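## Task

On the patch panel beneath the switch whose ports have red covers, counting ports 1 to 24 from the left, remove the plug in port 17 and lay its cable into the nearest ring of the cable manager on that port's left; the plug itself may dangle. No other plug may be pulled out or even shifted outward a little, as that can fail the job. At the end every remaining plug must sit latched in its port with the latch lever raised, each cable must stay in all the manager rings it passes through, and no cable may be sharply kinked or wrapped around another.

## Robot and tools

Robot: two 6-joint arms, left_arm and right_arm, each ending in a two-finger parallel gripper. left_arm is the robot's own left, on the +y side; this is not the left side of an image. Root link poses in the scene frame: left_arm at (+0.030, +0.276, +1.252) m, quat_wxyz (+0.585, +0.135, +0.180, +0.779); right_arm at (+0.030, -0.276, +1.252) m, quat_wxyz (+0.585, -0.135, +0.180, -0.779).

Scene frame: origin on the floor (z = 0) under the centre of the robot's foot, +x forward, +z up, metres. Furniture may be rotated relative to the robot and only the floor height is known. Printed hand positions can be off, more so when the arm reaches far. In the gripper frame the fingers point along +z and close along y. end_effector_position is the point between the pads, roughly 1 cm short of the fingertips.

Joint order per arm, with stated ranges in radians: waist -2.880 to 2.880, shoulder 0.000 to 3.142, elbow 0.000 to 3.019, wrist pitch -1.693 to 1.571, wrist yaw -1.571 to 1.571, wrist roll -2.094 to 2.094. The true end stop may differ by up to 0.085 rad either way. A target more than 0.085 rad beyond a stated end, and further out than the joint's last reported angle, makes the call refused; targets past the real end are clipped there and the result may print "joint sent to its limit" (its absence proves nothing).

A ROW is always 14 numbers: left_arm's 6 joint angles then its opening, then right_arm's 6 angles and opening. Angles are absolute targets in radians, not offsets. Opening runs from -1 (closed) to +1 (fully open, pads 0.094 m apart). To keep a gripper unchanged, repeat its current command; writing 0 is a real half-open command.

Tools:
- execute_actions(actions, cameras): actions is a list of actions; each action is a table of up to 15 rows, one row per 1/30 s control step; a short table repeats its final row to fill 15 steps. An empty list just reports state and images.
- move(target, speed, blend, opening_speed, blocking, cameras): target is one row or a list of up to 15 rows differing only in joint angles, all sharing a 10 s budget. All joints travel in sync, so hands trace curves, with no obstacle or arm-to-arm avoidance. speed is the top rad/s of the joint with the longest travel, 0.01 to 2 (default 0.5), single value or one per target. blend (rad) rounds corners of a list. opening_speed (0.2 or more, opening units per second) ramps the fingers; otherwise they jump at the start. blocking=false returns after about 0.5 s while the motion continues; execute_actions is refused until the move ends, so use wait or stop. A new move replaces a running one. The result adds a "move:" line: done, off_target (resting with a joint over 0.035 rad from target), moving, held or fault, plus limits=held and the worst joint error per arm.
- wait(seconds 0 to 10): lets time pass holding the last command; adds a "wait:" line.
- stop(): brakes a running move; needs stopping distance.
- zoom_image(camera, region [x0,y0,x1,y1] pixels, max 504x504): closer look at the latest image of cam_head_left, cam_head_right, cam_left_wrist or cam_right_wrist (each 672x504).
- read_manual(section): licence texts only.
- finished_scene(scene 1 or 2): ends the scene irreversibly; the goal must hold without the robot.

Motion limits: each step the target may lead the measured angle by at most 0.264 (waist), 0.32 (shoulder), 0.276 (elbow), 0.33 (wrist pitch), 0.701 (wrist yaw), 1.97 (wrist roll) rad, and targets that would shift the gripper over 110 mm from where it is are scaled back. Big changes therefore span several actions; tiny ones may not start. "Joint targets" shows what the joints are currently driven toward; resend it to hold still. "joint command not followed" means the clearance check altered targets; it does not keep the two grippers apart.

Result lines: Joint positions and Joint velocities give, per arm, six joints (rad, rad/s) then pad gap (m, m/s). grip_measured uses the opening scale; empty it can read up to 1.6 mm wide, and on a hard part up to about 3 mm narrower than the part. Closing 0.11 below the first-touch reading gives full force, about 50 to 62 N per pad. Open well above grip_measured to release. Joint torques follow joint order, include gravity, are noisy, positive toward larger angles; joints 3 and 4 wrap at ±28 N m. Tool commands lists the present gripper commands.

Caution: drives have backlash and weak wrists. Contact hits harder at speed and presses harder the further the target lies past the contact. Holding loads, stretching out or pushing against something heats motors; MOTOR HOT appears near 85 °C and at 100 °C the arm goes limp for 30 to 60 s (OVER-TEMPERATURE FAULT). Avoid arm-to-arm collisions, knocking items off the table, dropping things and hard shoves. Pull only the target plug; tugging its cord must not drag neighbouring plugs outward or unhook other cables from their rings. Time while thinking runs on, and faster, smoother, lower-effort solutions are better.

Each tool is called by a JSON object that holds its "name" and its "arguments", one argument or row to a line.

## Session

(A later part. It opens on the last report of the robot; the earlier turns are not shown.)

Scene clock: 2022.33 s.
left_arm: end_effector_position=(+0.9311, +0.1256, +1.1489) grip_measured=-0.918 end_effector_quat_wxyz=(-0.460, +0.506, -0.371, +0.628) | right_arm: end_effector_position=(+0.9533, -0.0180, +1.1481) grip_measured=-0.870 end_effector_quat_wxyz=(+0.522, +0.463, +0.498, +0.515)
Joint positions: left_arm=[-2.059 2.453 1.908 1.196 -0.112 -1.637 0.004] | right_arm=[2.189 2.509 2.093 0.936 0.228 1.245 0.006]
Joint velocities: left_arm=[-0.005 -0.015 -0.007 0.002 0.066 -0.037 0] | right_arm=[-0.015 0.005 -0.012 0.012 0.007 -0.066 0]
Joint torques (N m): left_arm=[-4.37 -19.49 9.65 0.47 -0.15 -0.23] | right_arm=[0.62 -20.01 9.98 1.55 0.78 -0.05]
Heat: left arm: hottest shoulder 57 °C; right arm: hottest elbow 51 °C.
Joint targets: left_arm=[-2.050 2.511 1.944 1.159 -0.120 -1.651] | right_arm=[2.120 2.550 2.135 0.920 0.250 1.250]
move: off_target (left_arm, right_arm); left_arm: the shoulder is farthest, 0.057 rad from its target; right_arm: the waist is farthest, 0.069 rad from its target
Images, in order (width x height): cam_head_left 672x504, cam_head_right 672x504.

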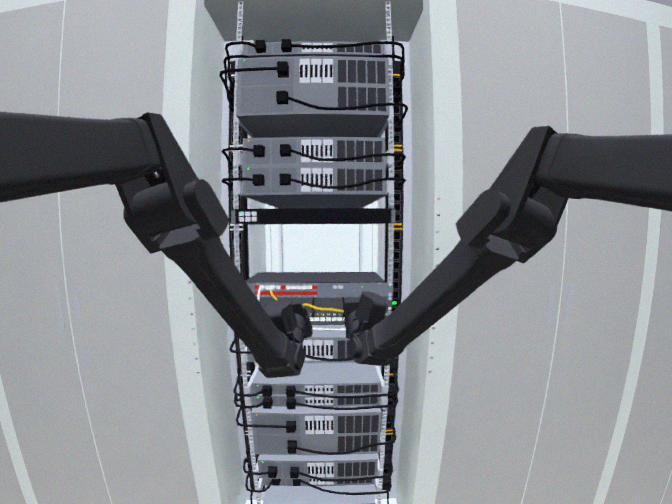

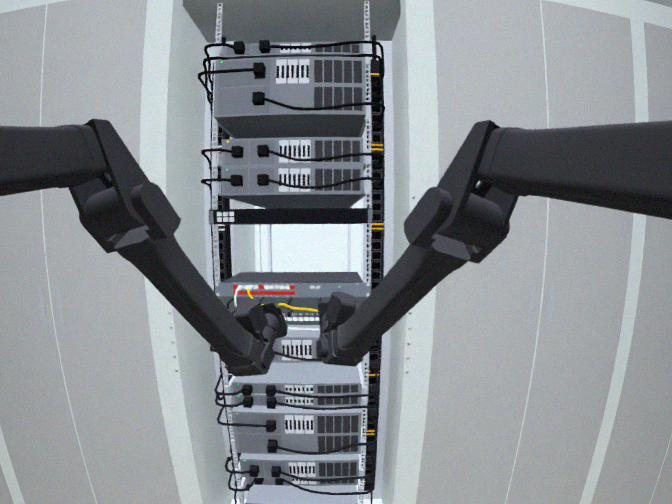

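{"name": "move", "arguments": {
  "target": [-2.05,2.545,1.965,1.125,-0.12,-1.65,-0.92, 2.12,2.575,2.14,0.915,0.25,1.25,-1],
  "speed": 0.1,
  "cameras": ["cam_head_left","cam_head_right"]
}}

{"name": "zoom_image", "arguments": {
  "camera": "cam_head_right",
  "region": [265, 285, 315, 325]
}}

{"name": "zoom_image", "arguments": {
  "camera": "cam_head_left",
  "region": [285, 285, 335, 325]
}}

Scene clock: 2030.67 s.
left_arm: end_effector_position=(+0.9389, +0.1291, +1.1390) grip_measured=-0.918 end_effector_quat_wxyz=(-0.465, +0.513, -0.376, +0.616) | right_arm: end_effector_position=(+0.9545, -0.0239, +1.1344) grip_measured=-0.870 end_effector_quat_wxyz=(+0.523, +0.467, +0.500, +0.509)
Joint positions: left_arm=[-2.054 2.476 1.95 1.161 -0.127 -1.626 0.004] | right_arm=[2.18 2.532 2.113 0.93 0.233 1.246 0.006]
Joint velocities: left_arm=[-0.005 -0.005 -0.002 -0.002 -0.007 -0.007 0] | right_arm=[-0.015 -0.005 0.002 -0.017 0.037 0.022 -0.001]
Joint torques (N m): left_arm=[-4.25 -18.84 7.98 -0.06 0.16 -0.24] | right_arm=[1.08 -20.25 8.81 1.42 0.61 -0.09]
Heat: left arm: hottest shoulder 55 °C; right arm: hottest elbow 51 °C.
Joint targets: left_arm=[-2.050 2.544 1.965 1.112 -0.127 -1.640] | right_arm=[2.119 2.574 2.140 0.916 0.250 1.250]
move: off_target (left_arm, right_arm); left_arm: the shoulder is farthest, 0.069 rad from its target; right_arm: the waist is farthest, 0.060 rad from its target
Images, in order (width x height): cam_head_left 672x504, cam_head_right 672x504.

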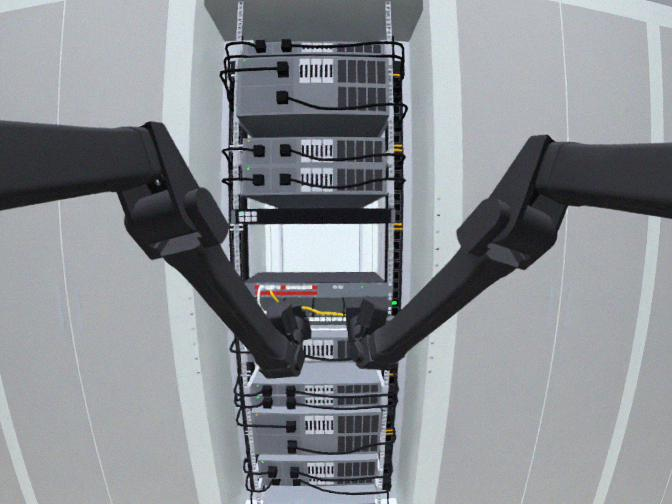

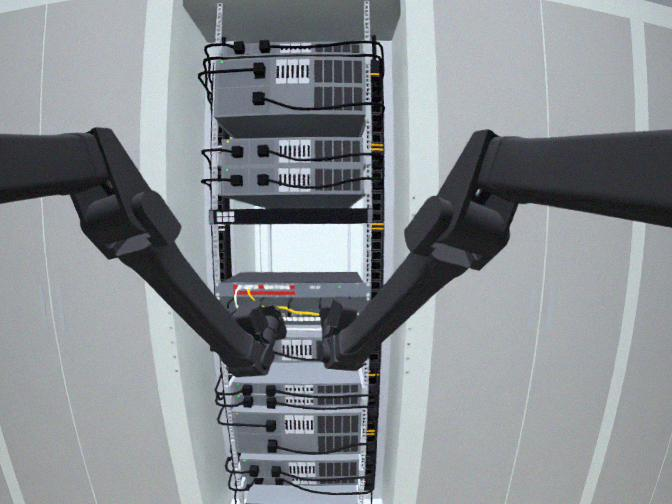

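Scaled by 10.080 from the camera's 672x504 image, which has a finer 960x720 frame.

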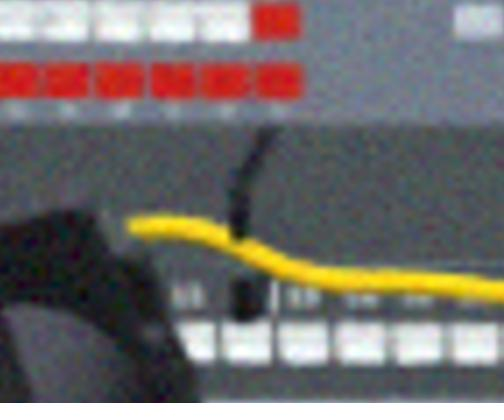

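Scaled by 10.080 from the camera's 672x504 image, which has a finer 960x720 frame.

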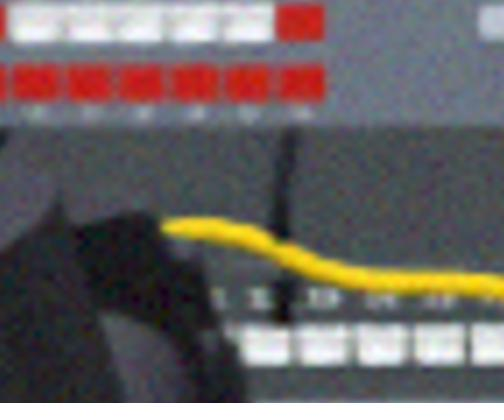

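{"name": "move", "arguments": {
  "target": [-2.05,2.43,1.945,1.125,-0.12,-1.65,-0.92, 2.12,2.47,2.13,0.915,0.25,1.25,-1],
  "speed": 0.1,
  "cameras": ["cam_head_left","cam_head_right"]
}}

{"name": "zoom_image", "arguments": {
  "camera": "cam_head_right",
  "region": [265, 285, 315, 325]
}}

{"name": "zoom_image", "arguments": {
  "camera": "cam_head_left",
  "region": [285, 285, 335, 325]
}}

Scene clock: 2041.93 s.
left_arm: end_effector_position=(+0.9434, +0.1279, +1.1509) grip_measured=-0.918 end_effector_quat_wxyz=(-0.463, +0.507, -0.378, +0.621) | right_arm: end_effector_position=(+0.9600, -0.0269, +1.1501) grip_measured=-0.870 end_effector_quat_wxyz=(+0.526, +0.466, +0.495, +0.511)
Joint positions: left_arm=[-2.054 2.459 1.95 1.148 -0.11 -1.626 0.004] | right_arm=[2.18 2.512 2.113 0.924 0.234 1.246 0.006]
Joint velocities: left_arm=[-0.015 -0.005 0.007 -0.012 -0.037 0.051 0] | right_arm=[0.005 -0.015 -0.012 0.012 -0.007 -0.022 -0.001]
Joint torques (N m): left_arm=[-4.6 -27.99 6.32 0.76 0.06 -0.32] | right_arm=[1.26 -26.99 8.34 1.8 0.5 -0.04]
Heat: left arm: hottest shoulder 54 °C; right arm: hottest elbow 49 °C.
Joint targets: left_arm=[-2.050 2.431 1.945 1.124 -0.113 -1.650] | right_arm=[2.120 2.470 2.130 0.915 0.250 1.250]
move: off_target (right_arm); right_arm: the waist is farthest, 0.060 rad from its target
Images, in order (width x height): cam_head_left 672x504, cam_head_right 672x504.

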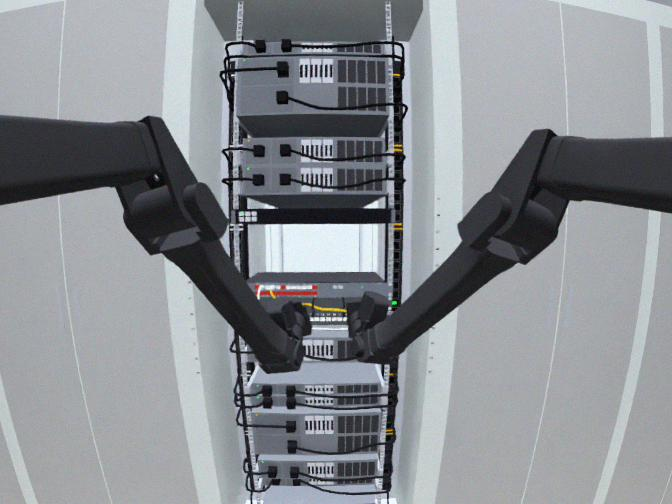

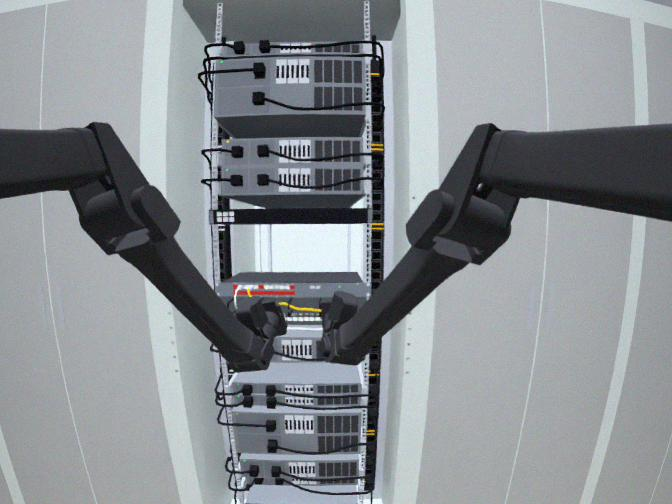

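Scaled by 10.080 from the camera's 672x504 image, which has a finer 960x720 frame.

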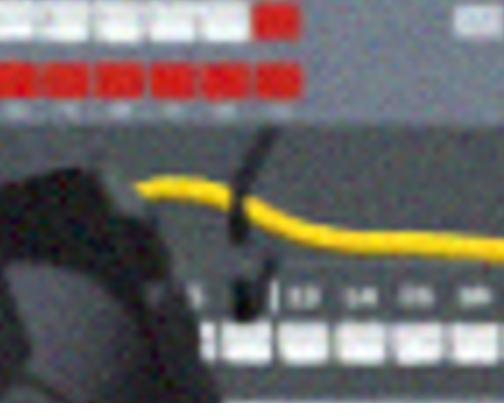

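Scaled by 10.080 from the camera's 672x504 image, which has a finer 960x720 frame.

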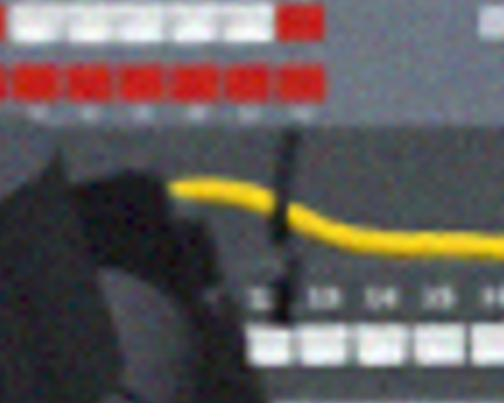

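{"name": "move", "arguments": {
  "target": [-2.05,2.40,1.935,1.125,-0.12,-1.65,-0.92, 2.12,2.42,2.09,0.94,0.25,1.25,-1],
  "speed": 0.1,
  "cameras": ["cam_head_left","cam_head_right"]
}}

{"name": "zoom_image", "arguments": {
  "camera": "cam_head_right",
  "region": [265, 285, 335, 335]
}}

{"name": "zoom_image", "arguments": {
  "camera": "cam_head_left",
  "region": [285, 285, 355, 335]
}}

Scene clock: 2064.37 s.
left_arm: end_effector_position=(+0.9437, +0.1265, +1.1577) grip_measured=-0.918 end_effector_quat_wxyz=(-0.457, +0.510, -0.376, +0.625) | right_arm: end_effector_position=(+0.9592, -0.0276, +1.1630) grip_measured=-0.870 end_effector_quat_wxyz=(+0.525, +0.466, +0.495, +0.512)
Joint positions: left_arm=[-2.057 2.442 1.936 1.142 -0.11 -1.64 0.004] | right_arm=[2.183 2.479 2.079 0.922 0.234 1.246 0.006]
Joint velocities: left_arm=[-0.005 -0.005 0.007 0.007 -0.051 -0.007 -0.001] | right_arm=[-0.005 -0.005 -0.012 -0.012 -0.007 -0.022 0]
Joint torques (N m): left_arm=[-4.89 -29.51 6.78 1.09 -0.2 -0.3] | right_arm=[0.91 -28.81 7.68 2.82 0.51 -0.09]
Heat: left arm: hottest shoulder 57 °C; right arm: hottest shoulder 48 °C.
Joint targets: left_arm=[-2.051 2.400 1.936 1.125 -0.120 -1.660] | right_arm=[2.123 2.420 2.089 0.938 0.250 1.250]
move: off_target (left_arm, right_arm); left_arm: the shoulder is farthest, 0.042 rad from its target; right_arm: the waist is farthest, 0.063 rad from its target
Images, in order (width x height): cam_head_left 672x504, cam_head_right 672x504.

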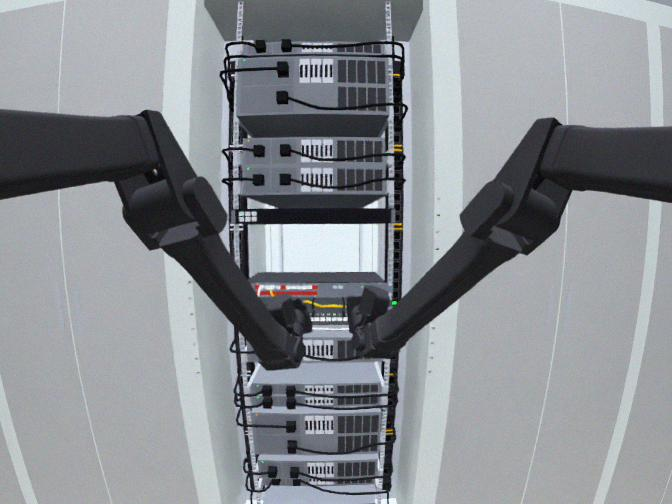

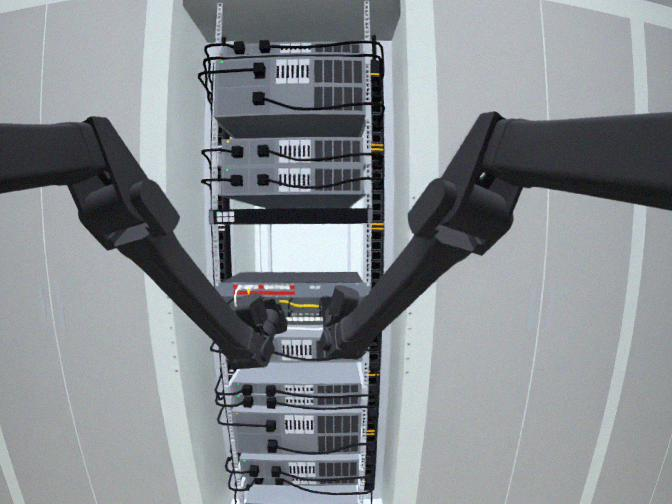

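Scaled by 7.200 from the camera's 672x504 image, which has a finer 960x720 frame.

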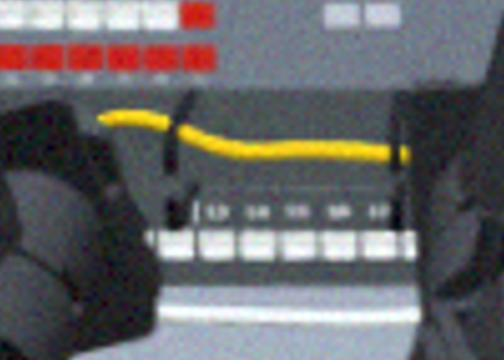

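Scaled by 7.200 from the camera's 672x504 image, which has a finer 960x720 frame.

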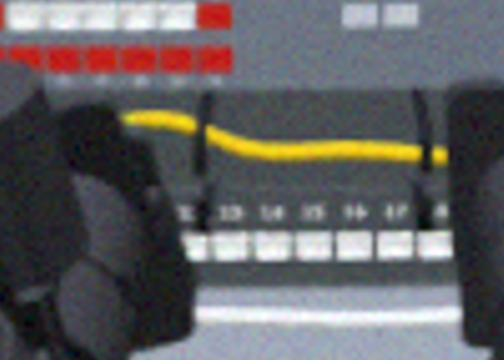

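{"name": "move", "arguments": {
  "target": [-2.05,2.40,1.935,1.125,-0.12,-1.65,-0.92, 2.19,2.42,2.09,0.94,0.25,1.25,-1],
  "speed": 0.1,
  "cameras": ["cam_head_left","cam_head_right","cam_right_wrist"]
}}

{"name": "zoom_image", "arguments": {
  "camera": "cam_head_right",
  "region": [265, 285, 335, 335]
}}

{"name": "zoom_image", "arguments": {
  "camera": "cam_head_left",
  "region": [285, 285, 355, 335]
}}

Scene clock: 2102.23 s.
left_arm: end_effector_position=(+0.9443, +0.1306, +1.1581) grip_measured=-0.918 end_effector_quat_wxyz=(-0.461, +0.514, -0.371, +0.621) | right_arm: end_effector_position=(+0.9584, -0.0213, +1.1704) grip_measured=-0.870 end_effector_quat_wxyz=(+0.525, +0.468, +0.491, +0.514)
Joint positions: left_arm=[-2.056 2.44 1.936 1.142 -0.126 -1.64 0.004] | right_arm=[2.194 2.473 2.079 0.924 0.246 1.246 0.006]
Joint velocities: left_arm=[-0.015 0.005 0.007 -0.012 -0.066 -0.037 0] | right_arm=[0.015 -0.005 0.002 0.012 -0.007 0.022 0]
Joint torques (N m): left_arm=[-4.48 -29.1 6.8 1.09 0.09 -0.21] | right_arm=[5.71 -27.58 7.82 2.99 0.12 -0.08]
Heat: left arm: hottest shoulder 54 °C; right arm: hottest shoulder 46 °C.
Joint targets: left_arm=[-2.048 2.399 1.935 1.125 -0.128 -1.649] | right_arm=[2.186 2.421 2.090 0.942 0.253 1.250]
move: off_target (left_arm, right_arm); left_arm: the shoulder is farthest, 0.040 rad from its target; right_arm: the shoulder is farthest, 0.053 rad from its target
Images, in order (width x height): cam_head_left 672x504, cam_head_right 672x504, cam_right_wrist 672x504.

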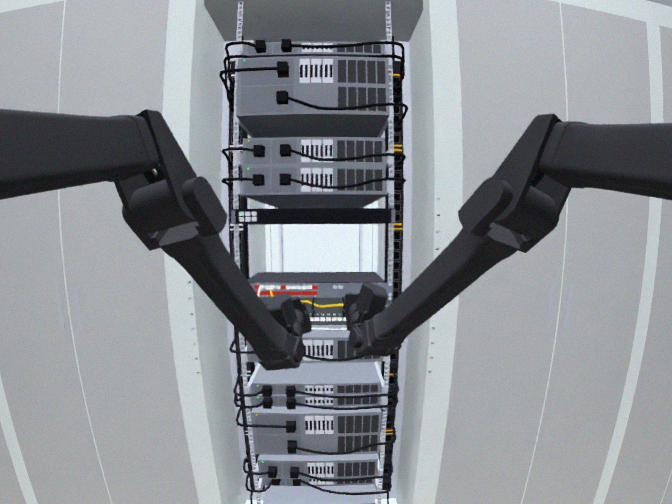

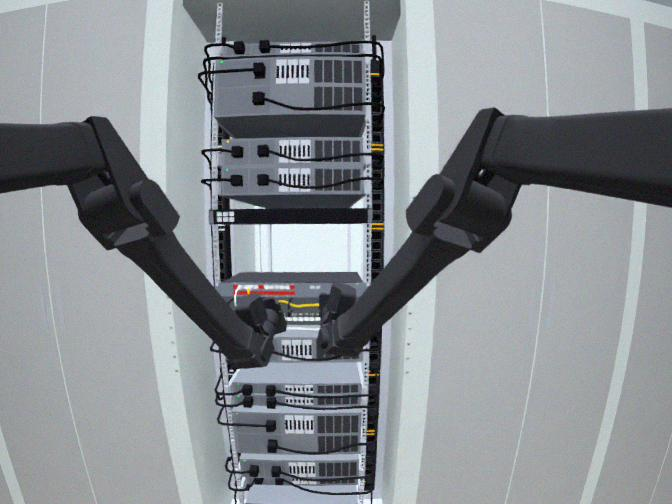

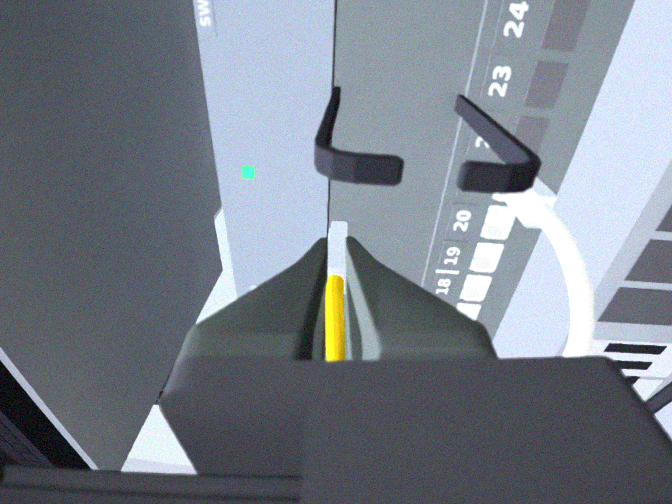

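Scaled by 7.200 from the camera's 672x504 image, which has a finer 960x720 frame.

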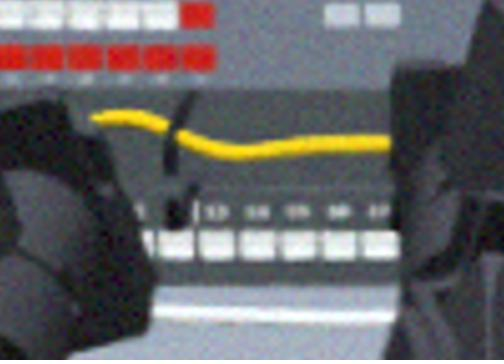

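Scaled by 7.200 from the camera's 672x504 image, which has a finer 960x720 frame.

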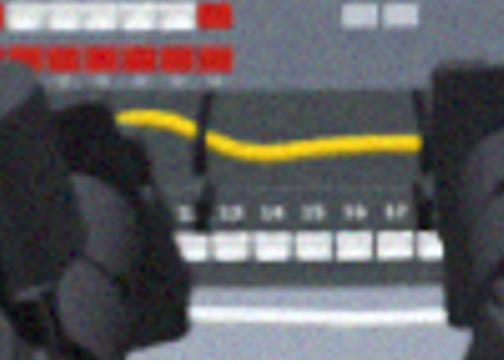

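{"name": "move", "arguments": {
  "target": [-2.05,2.40,1.935,1.125,-0.12,-1.65,-0.92, 2.19,2.42,2.09,0.94,0.25,1.25,-0.7],
  "opening_speed": 0.2
}}

{"name": "zoom_image", "arguments": {
  "camera": "cam_head_right",
  "region": [265, 285, 335, 335]
}}

{"name": "zoom_image", "arguments": {
  "camera": "cam_head_left",
  "region": [285, 285, 355, 335]
}}

Scene clock: 2115.37 s.
left_arm: end_effector_position=(+0.9443, +0.1304, +1.1582) grip_measured=-0.918 end_effector_quat_wxyz=(-0.460, +0.514, -0.372, +0.621) | right_arm: end_effector_position=(+0.9618, -0.0236, +1.1837) grip_measured=-0.702 end_effector_quat_wxyz=(+0.529, +0.468, +0.484, +0.516)
Joint positions: left_arm=[-2.056 2.44 1.936 1.142 -0.124 -1.64 0.004] | right_arm=[2.195 2.457 2.079 0.924 0.253 1.246 0.014]
Joint velocities: left_arm=[-0.024 0.005 -0.007 0.002 -0.007 0.051 0] | right_arm=[0.005 -0.005 -0.002 -0.012 -0.022 -0.066 0]
Joint torques (N m): left_arm=[-4.66 -28.75 6.8 1.18 0.36 -0.19] | right_arm=[4.42 -27.34 7.8 2.84 -0.02 -0.12]
Heat: left arm: hottest shoulder 55 °C; right arm: hottest shoulder 50 °C.
Joint targets: left_arm=[-2.050 2.401 1.935 1.125 -0.120 -1.650] | right_arm=[2.191 2.419 2.090 0.940 0.255 1.250]
move: off_target (left_arm, right_arm); left_arm: the shoulder is farthest, 0.040 rad from its target; right_arm: the shoulder is farthest, 0.037 rad from its target

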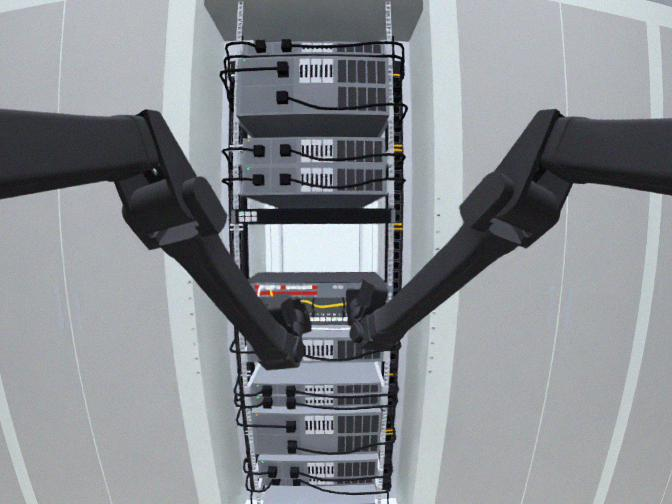

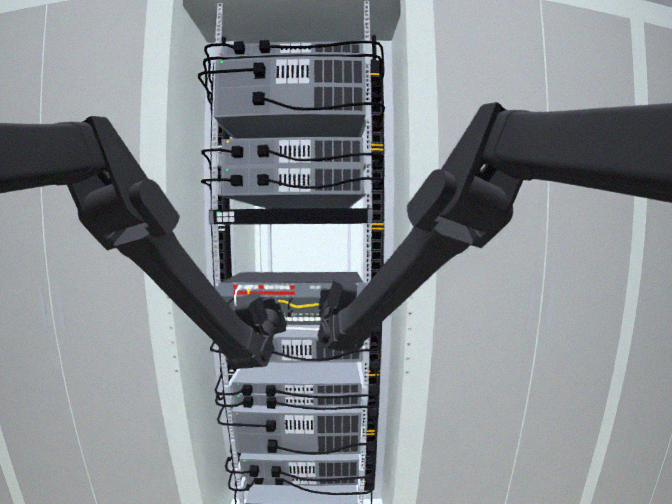

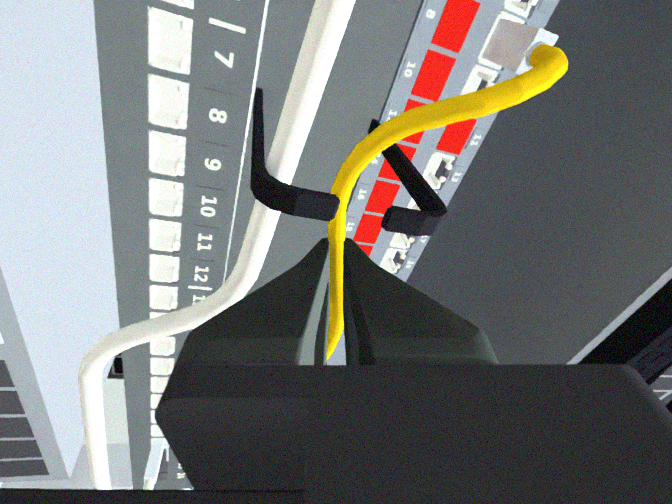

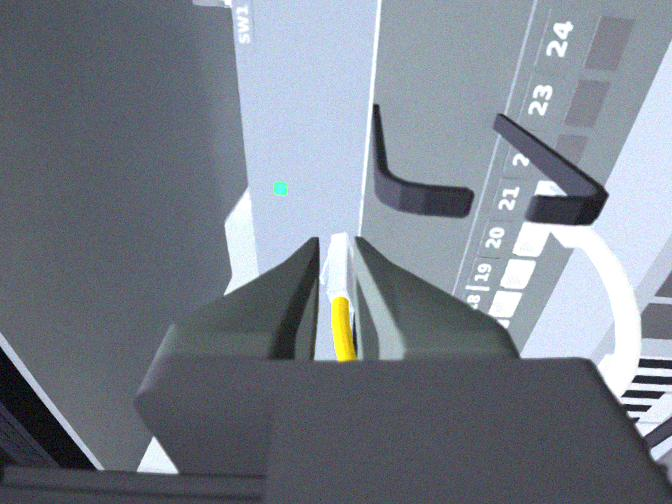

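Scaled by 7.200 from the camera's 672x504 image, which has a finer 960x720 frame.

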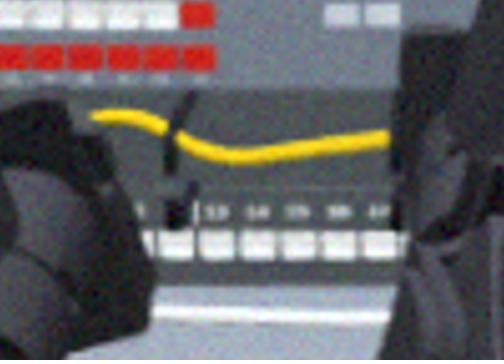

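Scaled by 7.200 from the camera's 672x504 image, which has a finer 960x720 frame.

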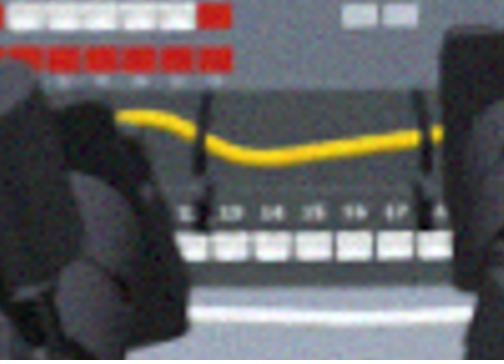

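{"name": "move", "arguments": {
  "target": [-2.05,2.40,1.935,1.125,-0.12,-1.65,-0.92, 2.19,2.42,2.09,0.94,0.25,1.25,-0.45],
  "opening_speed": 0.2
}}

{"name": "zoom_image", "arguments": {
  "camera": "cam_head_right",
  "region": [265, 285, 335, 335]
}}

{"name": "zoom_image", "arguments": {
  "camera": "cam_head_left",
  "region": [285, 285, 355, 335]
}}

Scene clock: 2124.83 s.
left_arm: end_effector_position=(+0.9443, +0.1304, +1.1582) grip_measured=-0.918 end_effector_quat_wxyz=(-0.460, +0.514, -0.372, +0.621) | right_arm: end_effector_position=(+0.9642, -0.0253, +1.1925) grip_measured=-0.452 end_effector_quat_wxyz=(+0.532, +0.467, +0.480, +0.518)
Joint positions: left_arm=[-2.056 2.44 1.936 1.142 -0.124 -1.64 0.004] | right_arm=[2.195 2.448 2.081 0.924 0.253 1.246 0.026]
Joint velocities: left_arm=[-0.005 -0.015 -0.007 -0.002 0.037 -0.007 -0.001] | right_arm=[-0.015 -0.005 -0.002 -0.007 0.066 0.022 0.002]
Joint torques (N m): left_arm=[-4.48 -29.39 6.76 1.21 0.36 -0.2] | right_arm=[5.07 -25.88 7.99 2.91 -0.32 -0.12]
Heat: left arm: hottest shoulder 56 °C; right arm: hottest shoulder 51 °C.
Joint targets: left_arm=[-2.050 2.400 1.935 1.125 -0.120 -1.650] | right_arm=[2.190 2.420 2.092 0.940 0.250 1.250]
move: off_target (left_arm); left_arm: the shoulder is farthest, 0.040 rad from its target

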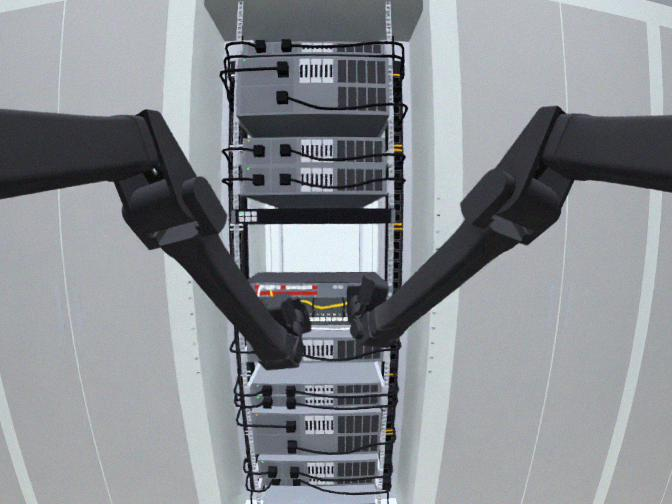

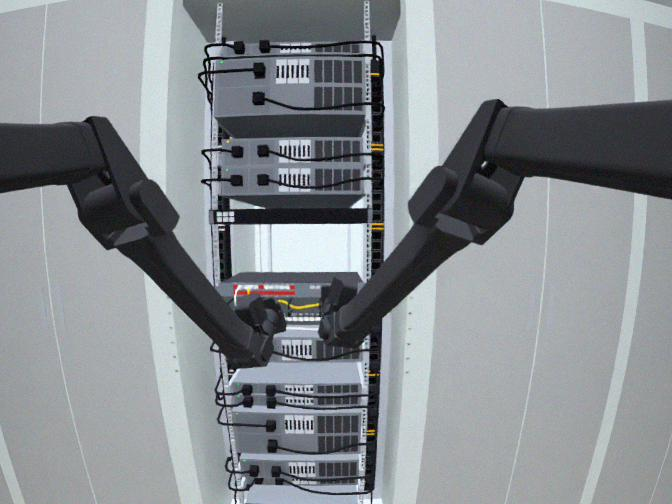

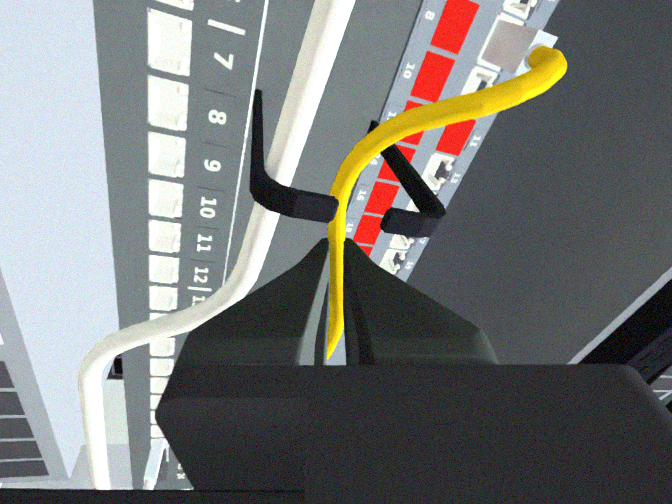

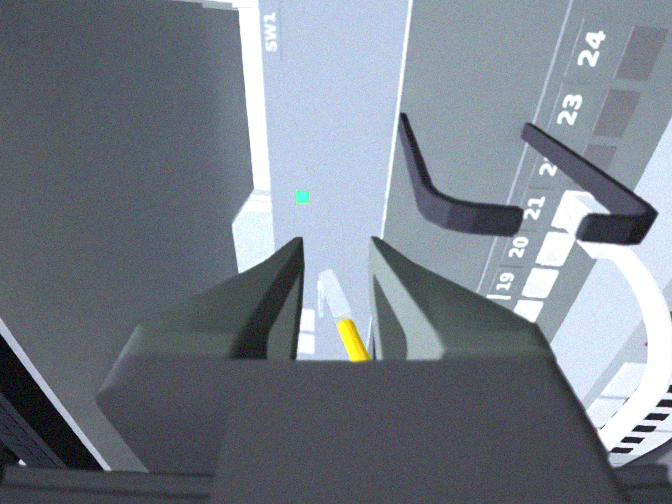

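Scaled by 7.200 from the camera's 672x504 image, which has a finer 960x720 frame.

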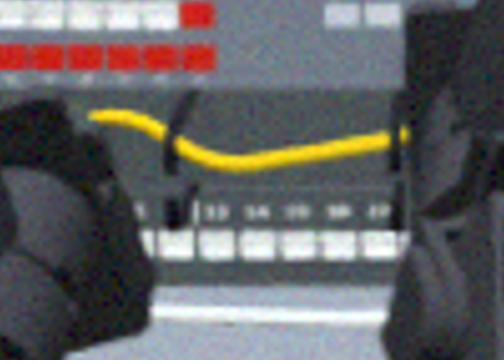

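Scaled by 7.200 from the camera's 672x504 image, which has a finer 960x720 frame.

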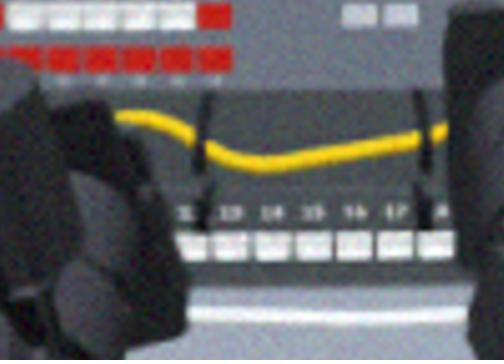

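{"name": "move", "arguments": {
  "target": [-2.05,2.40,1.935,1.125,-0.12,-1.65,-0.92, 2.21,2.31,1.77,1.10,0.25,1.25,-0.45],
  "speed": 0.2
}}

{"name": "zoom_image", "arguments": {
  "camera": "cam_head_right",
  "region": [265, 285, 335, 335]
}}

{"name": "zoom_image", "arguments": {
  "camera": "cam_head_left",
  "region": [285, 285, 355, 335]
}}

Scene clock: 2141.63 s.
left_arm: end_effector_position=(+0.9443, +0.1304, +1.1582) grip_measured=-0.918 end_effector_quat_wxyz=(-0.460, +0.514, -0.372, +0.621) | right_arm: end_effector_position=(+0.9047, -0.0394, +1.1786) grip_measured=-0.452 end_effector_quat_wxyz=(+0.523, +0.471, +0.494, +0.510)
Joint positions: left_arm=[-2.056 2.44 1.936 1.142 -0.124 -1.64 0.004] | right_arm=[2.195 2.334 1.777 1.077 0.253 1.246 0.026]
Joint velocities: left_arm=[-0.024 -0.005 0.002 -0.012 0.022 -0.051 -0.001] | right_arm=[-0.015 -0.015 0.002 0.002 0.081 -0.022 0]
Joint torques (N m): left_arm=[-4.31 -28.92 6.68 1.2 0.35 -0.2] | right_arm=[5.42 -23.53 5.49 3.15 -0.26 -0.1]
Heat: left arm: hottest shoulder 58 °C; right arm: hottest shoulder 49 °C.
Joint targets: left_arm=[-2.050 2.400 1.935 1.125 -0.120 -1.650] | right_arm=[2.210 2.309 1.769 1.100 0.250 1.250]
move: off_target (left_arm); left_arm: the shoulder is farthest, 0.040 rad from its target

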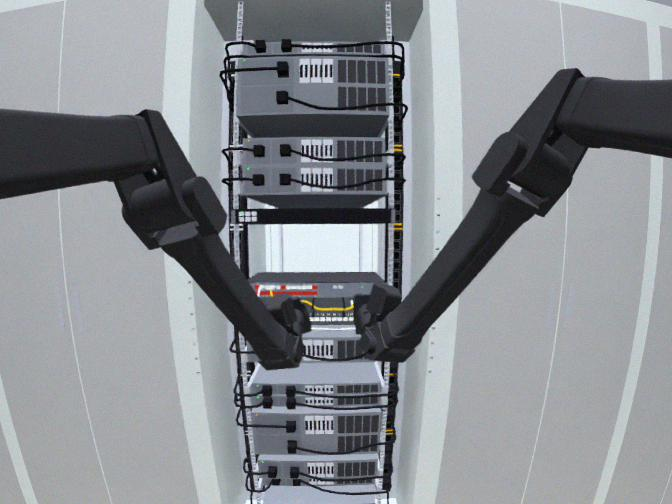

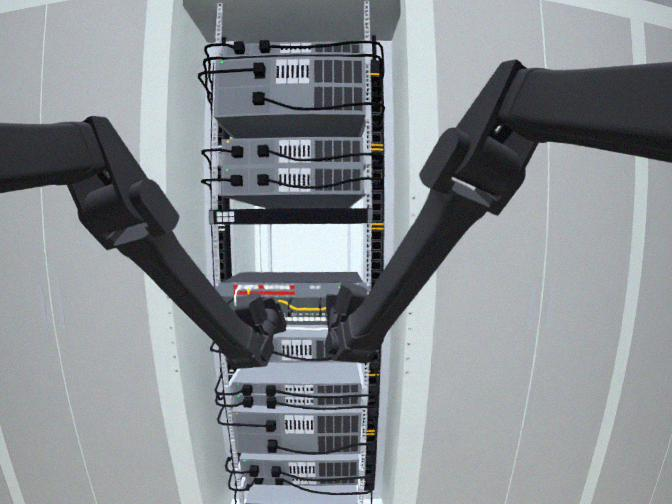

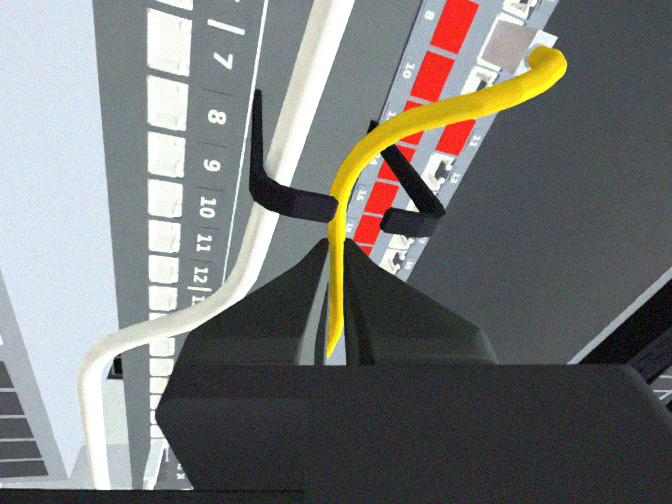

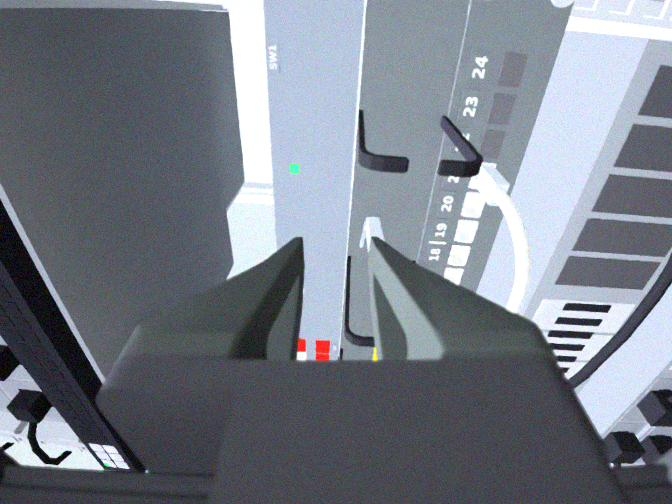

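Scaled by 7.200 from the camera's 672x504 image, which has a finer 960x720 frame.

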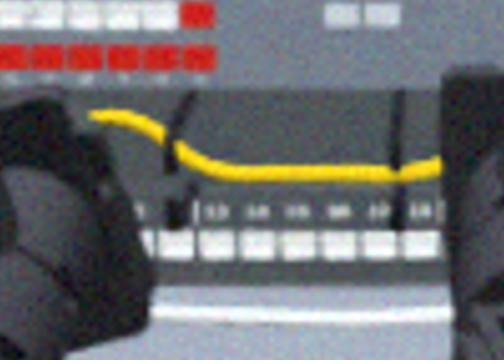

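Scaled by 7.200 from the camera's 672x504 image, which has a finer 960x720 frame.

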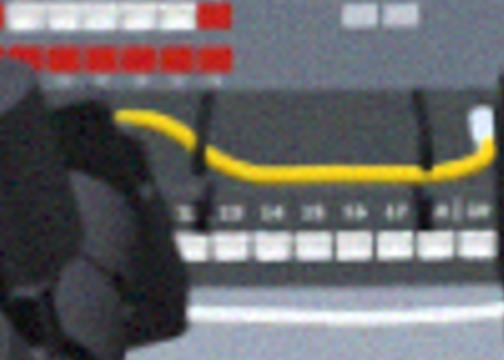

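{"name": "move", "arguments": {
  "target": [
    [-2.05,2.40,1.935,1.125,-0.12,-1.65,-0.92, 2.2,2.12,1.35,1.2,0.25,1.25,-0.45],
    [-2.05,2.40,1.935,1.125,-0.12,-1.65,-0.92, 1.85,2.0,1.2,1.0,0.25,1.25,-0.45]
  ],
  "speed": 0.4,
  "blend": 0.05
}}

{"name": "zoom_image", "arguments": {
  "camera": "cam_head_right",
  "region": [265, 285, 335, 335]
}}

{"name": "zoom_image", "arguments": {
  "camera": "cam_head_left",
  "region": [285, 285, 355, 335]
}}

Scene clock: 2153.97 s.
left_arm: end_effector_position=(+0.9443, +0.1304, +1.1582) grip_measured=-0.918 end_effector_quat_wxyz=(-0.460, +0.514, -0.372, +0.621) | right_arm: end_effector_position=(+0.7948, -0.3269, +1.1227) grip_measured=-0.452 end_effector_quat_wxyz=(+0.528, +0.559, +0.562, +0.306)
Joint positions: left_arm=[-2.056 2.44 1.936 1.142 -0.124 -1.64 0.004] | right_arm=[1.85 2.022 1.209 1.014 0.251 1.246 0.026]
Joint velocities: left_arm=[0.005 0.015 0.007 -0.012 0.037 -0.081 0] | right_arm=[-0.005 -0.015 -0.012 0.002 0.022 0.022 0.001]
Joint torques (N m): left_arm=[-4.66 -28.92 6.79 1.17 0.33 -0.22] | right_arm=[1.2 -19.19 3.48 1.59 -0.03 -0.09]
Heat: left arm: hottest shoulder 60 °C; right arm: hottest shoulder 50 °C.
Joint targets: left_arm=[-2.050 2.400 1.935 1.125 -0.120 -1.650] | right_arm=[1.849 2.000 1.201 1.000 0.250 1.250]
move: off_target (left_arm); left_arm: the shoulder is farthest, 0.040 rad from its target

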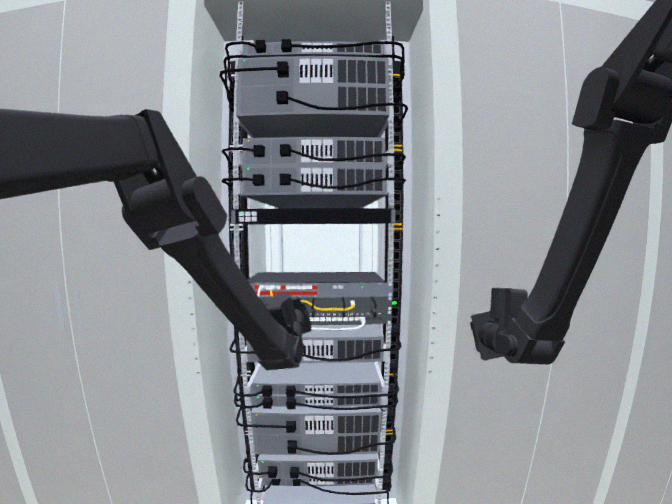

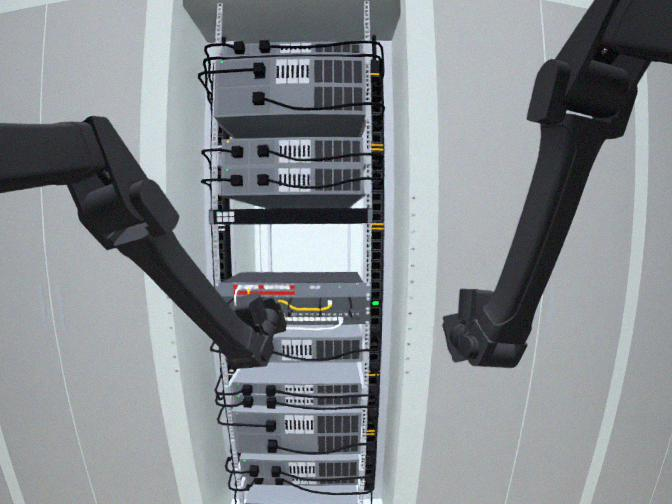

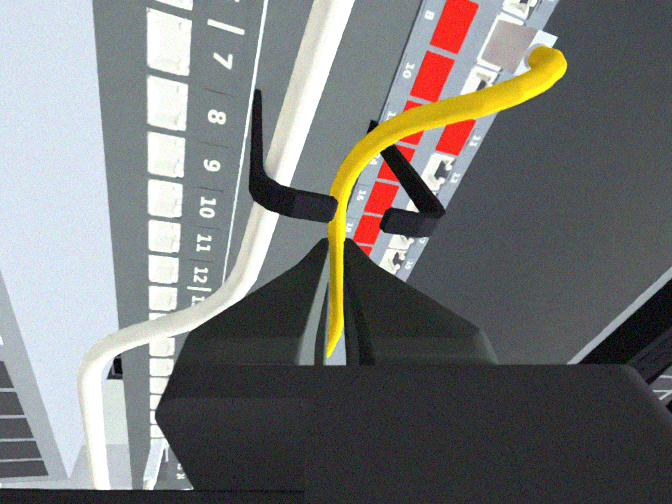

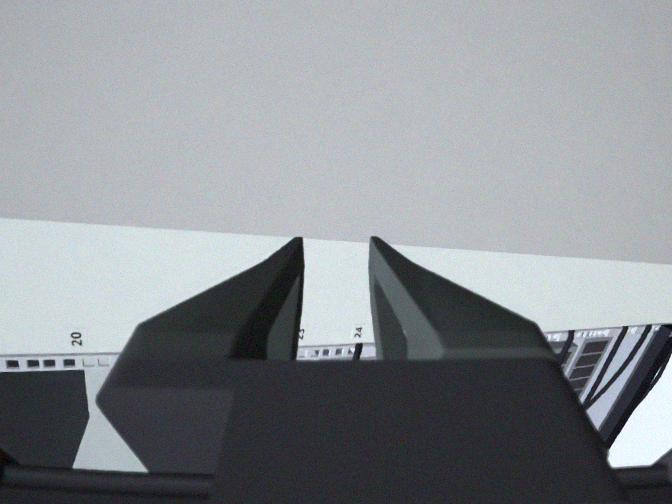

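Scaled by 7.200 from the camera's 672x504 image, which has a finer 960x720 frame.

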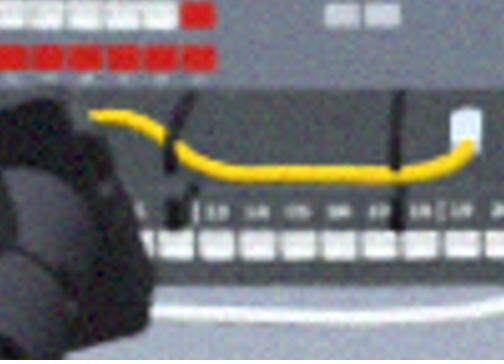

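Scaled by 7.200 from the camera's 672x504 image, which has a finer 960x720 frame.

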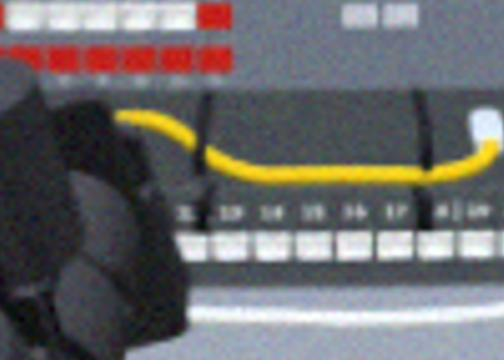

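{"name": "move", "arguments": {
  "target": [-2.05,2.40,1.935,1.125,-0.12,-1.65,-0.4, 1.85,2.0,1.2,1.0,0.25,1.25,-0.45],
  "opening_speed": 0.25,
  "cameras": ["cam_head_left","cam_head_right","cam_left_wrist"]
}}

{"name": "zoom_image", "arguments": {
  "camera": "cam_head_right",
  "region": [265, 285, 335, 335]
}}

Scene clock: 2163.73 s.
left_arm: end_effector_position=(+0.9454, +0.1307, +1.1617) grip_measured=-0.404 end_effector_quat_wxyz=(-0.461, +0.513, -0.371, +0.622) | right_arm: end_effector_position=(+0.7942, -0.3268, +1.1221) grip_measured=-0.452 end_effector_quat_wxyz=(+0.527, +0.559, +0.562, +0.305)
Joint positions: left_arm=[-2.056 2.436 1.936 1.141 -0.122 -1.64 0.028] | right_arm=[1.85 2.022 1.208 1.014 0.251 1.246 0.026]
Joint velocities: left_arm=[0.005 0.005 -0.002 -0.007 0.051 0.037 0.001] | right_arm=[-0.005 0.005 -0.007 0.002 -0.081 -0.037 0.001]
Joint torques (N m): left_arm=[-4.72 -28.57 6.83 1.24 0.31 -0.2] | right_arm=[1.9 -19.96 3.22 1.61 0.03 -0.08]
Heat: left arm: hottest shoulder 60 °C; right arm: hottest shoulder 49 °C.
Joint targets: left_arm=[-2.050 2.400 1.935 1.125 -0.119 -1.650] | right_arm=[1.850 2.000 1.199 1.000 0.250 1.250]
move: off_target (left_arm); left_arm: the shoulder is farthest, 0.036 rad from its target
Images, in order (width x height): cam_head_left 672x504, cam_head_right 672x504, cam_left_wrist 672x504.

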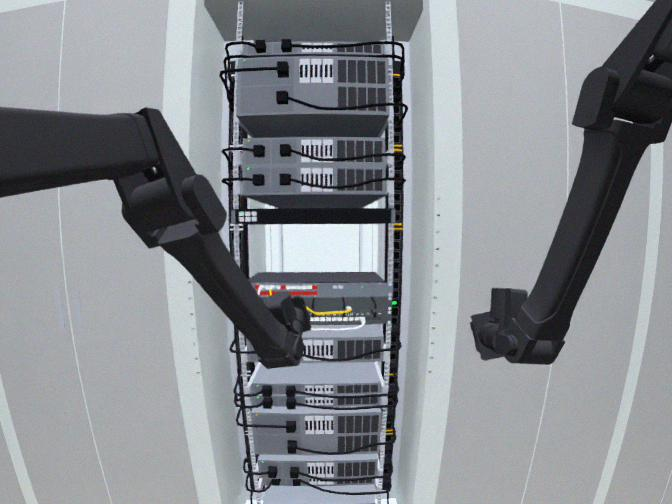

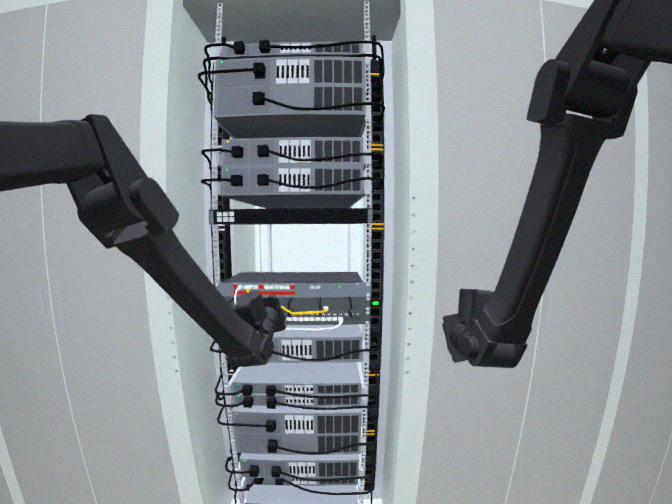

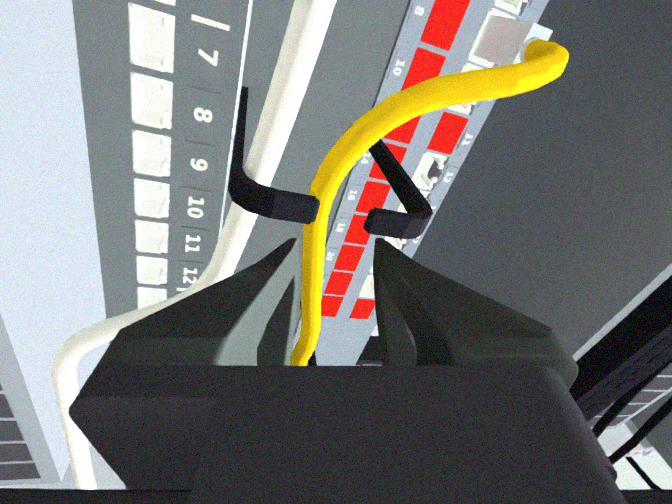

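Scaled by 7.200 from the camera's 672x504 image, which has a finer 960x720 frame.

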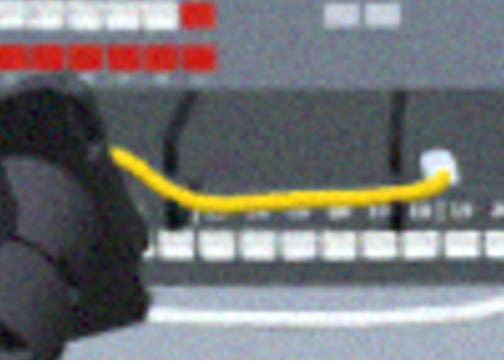

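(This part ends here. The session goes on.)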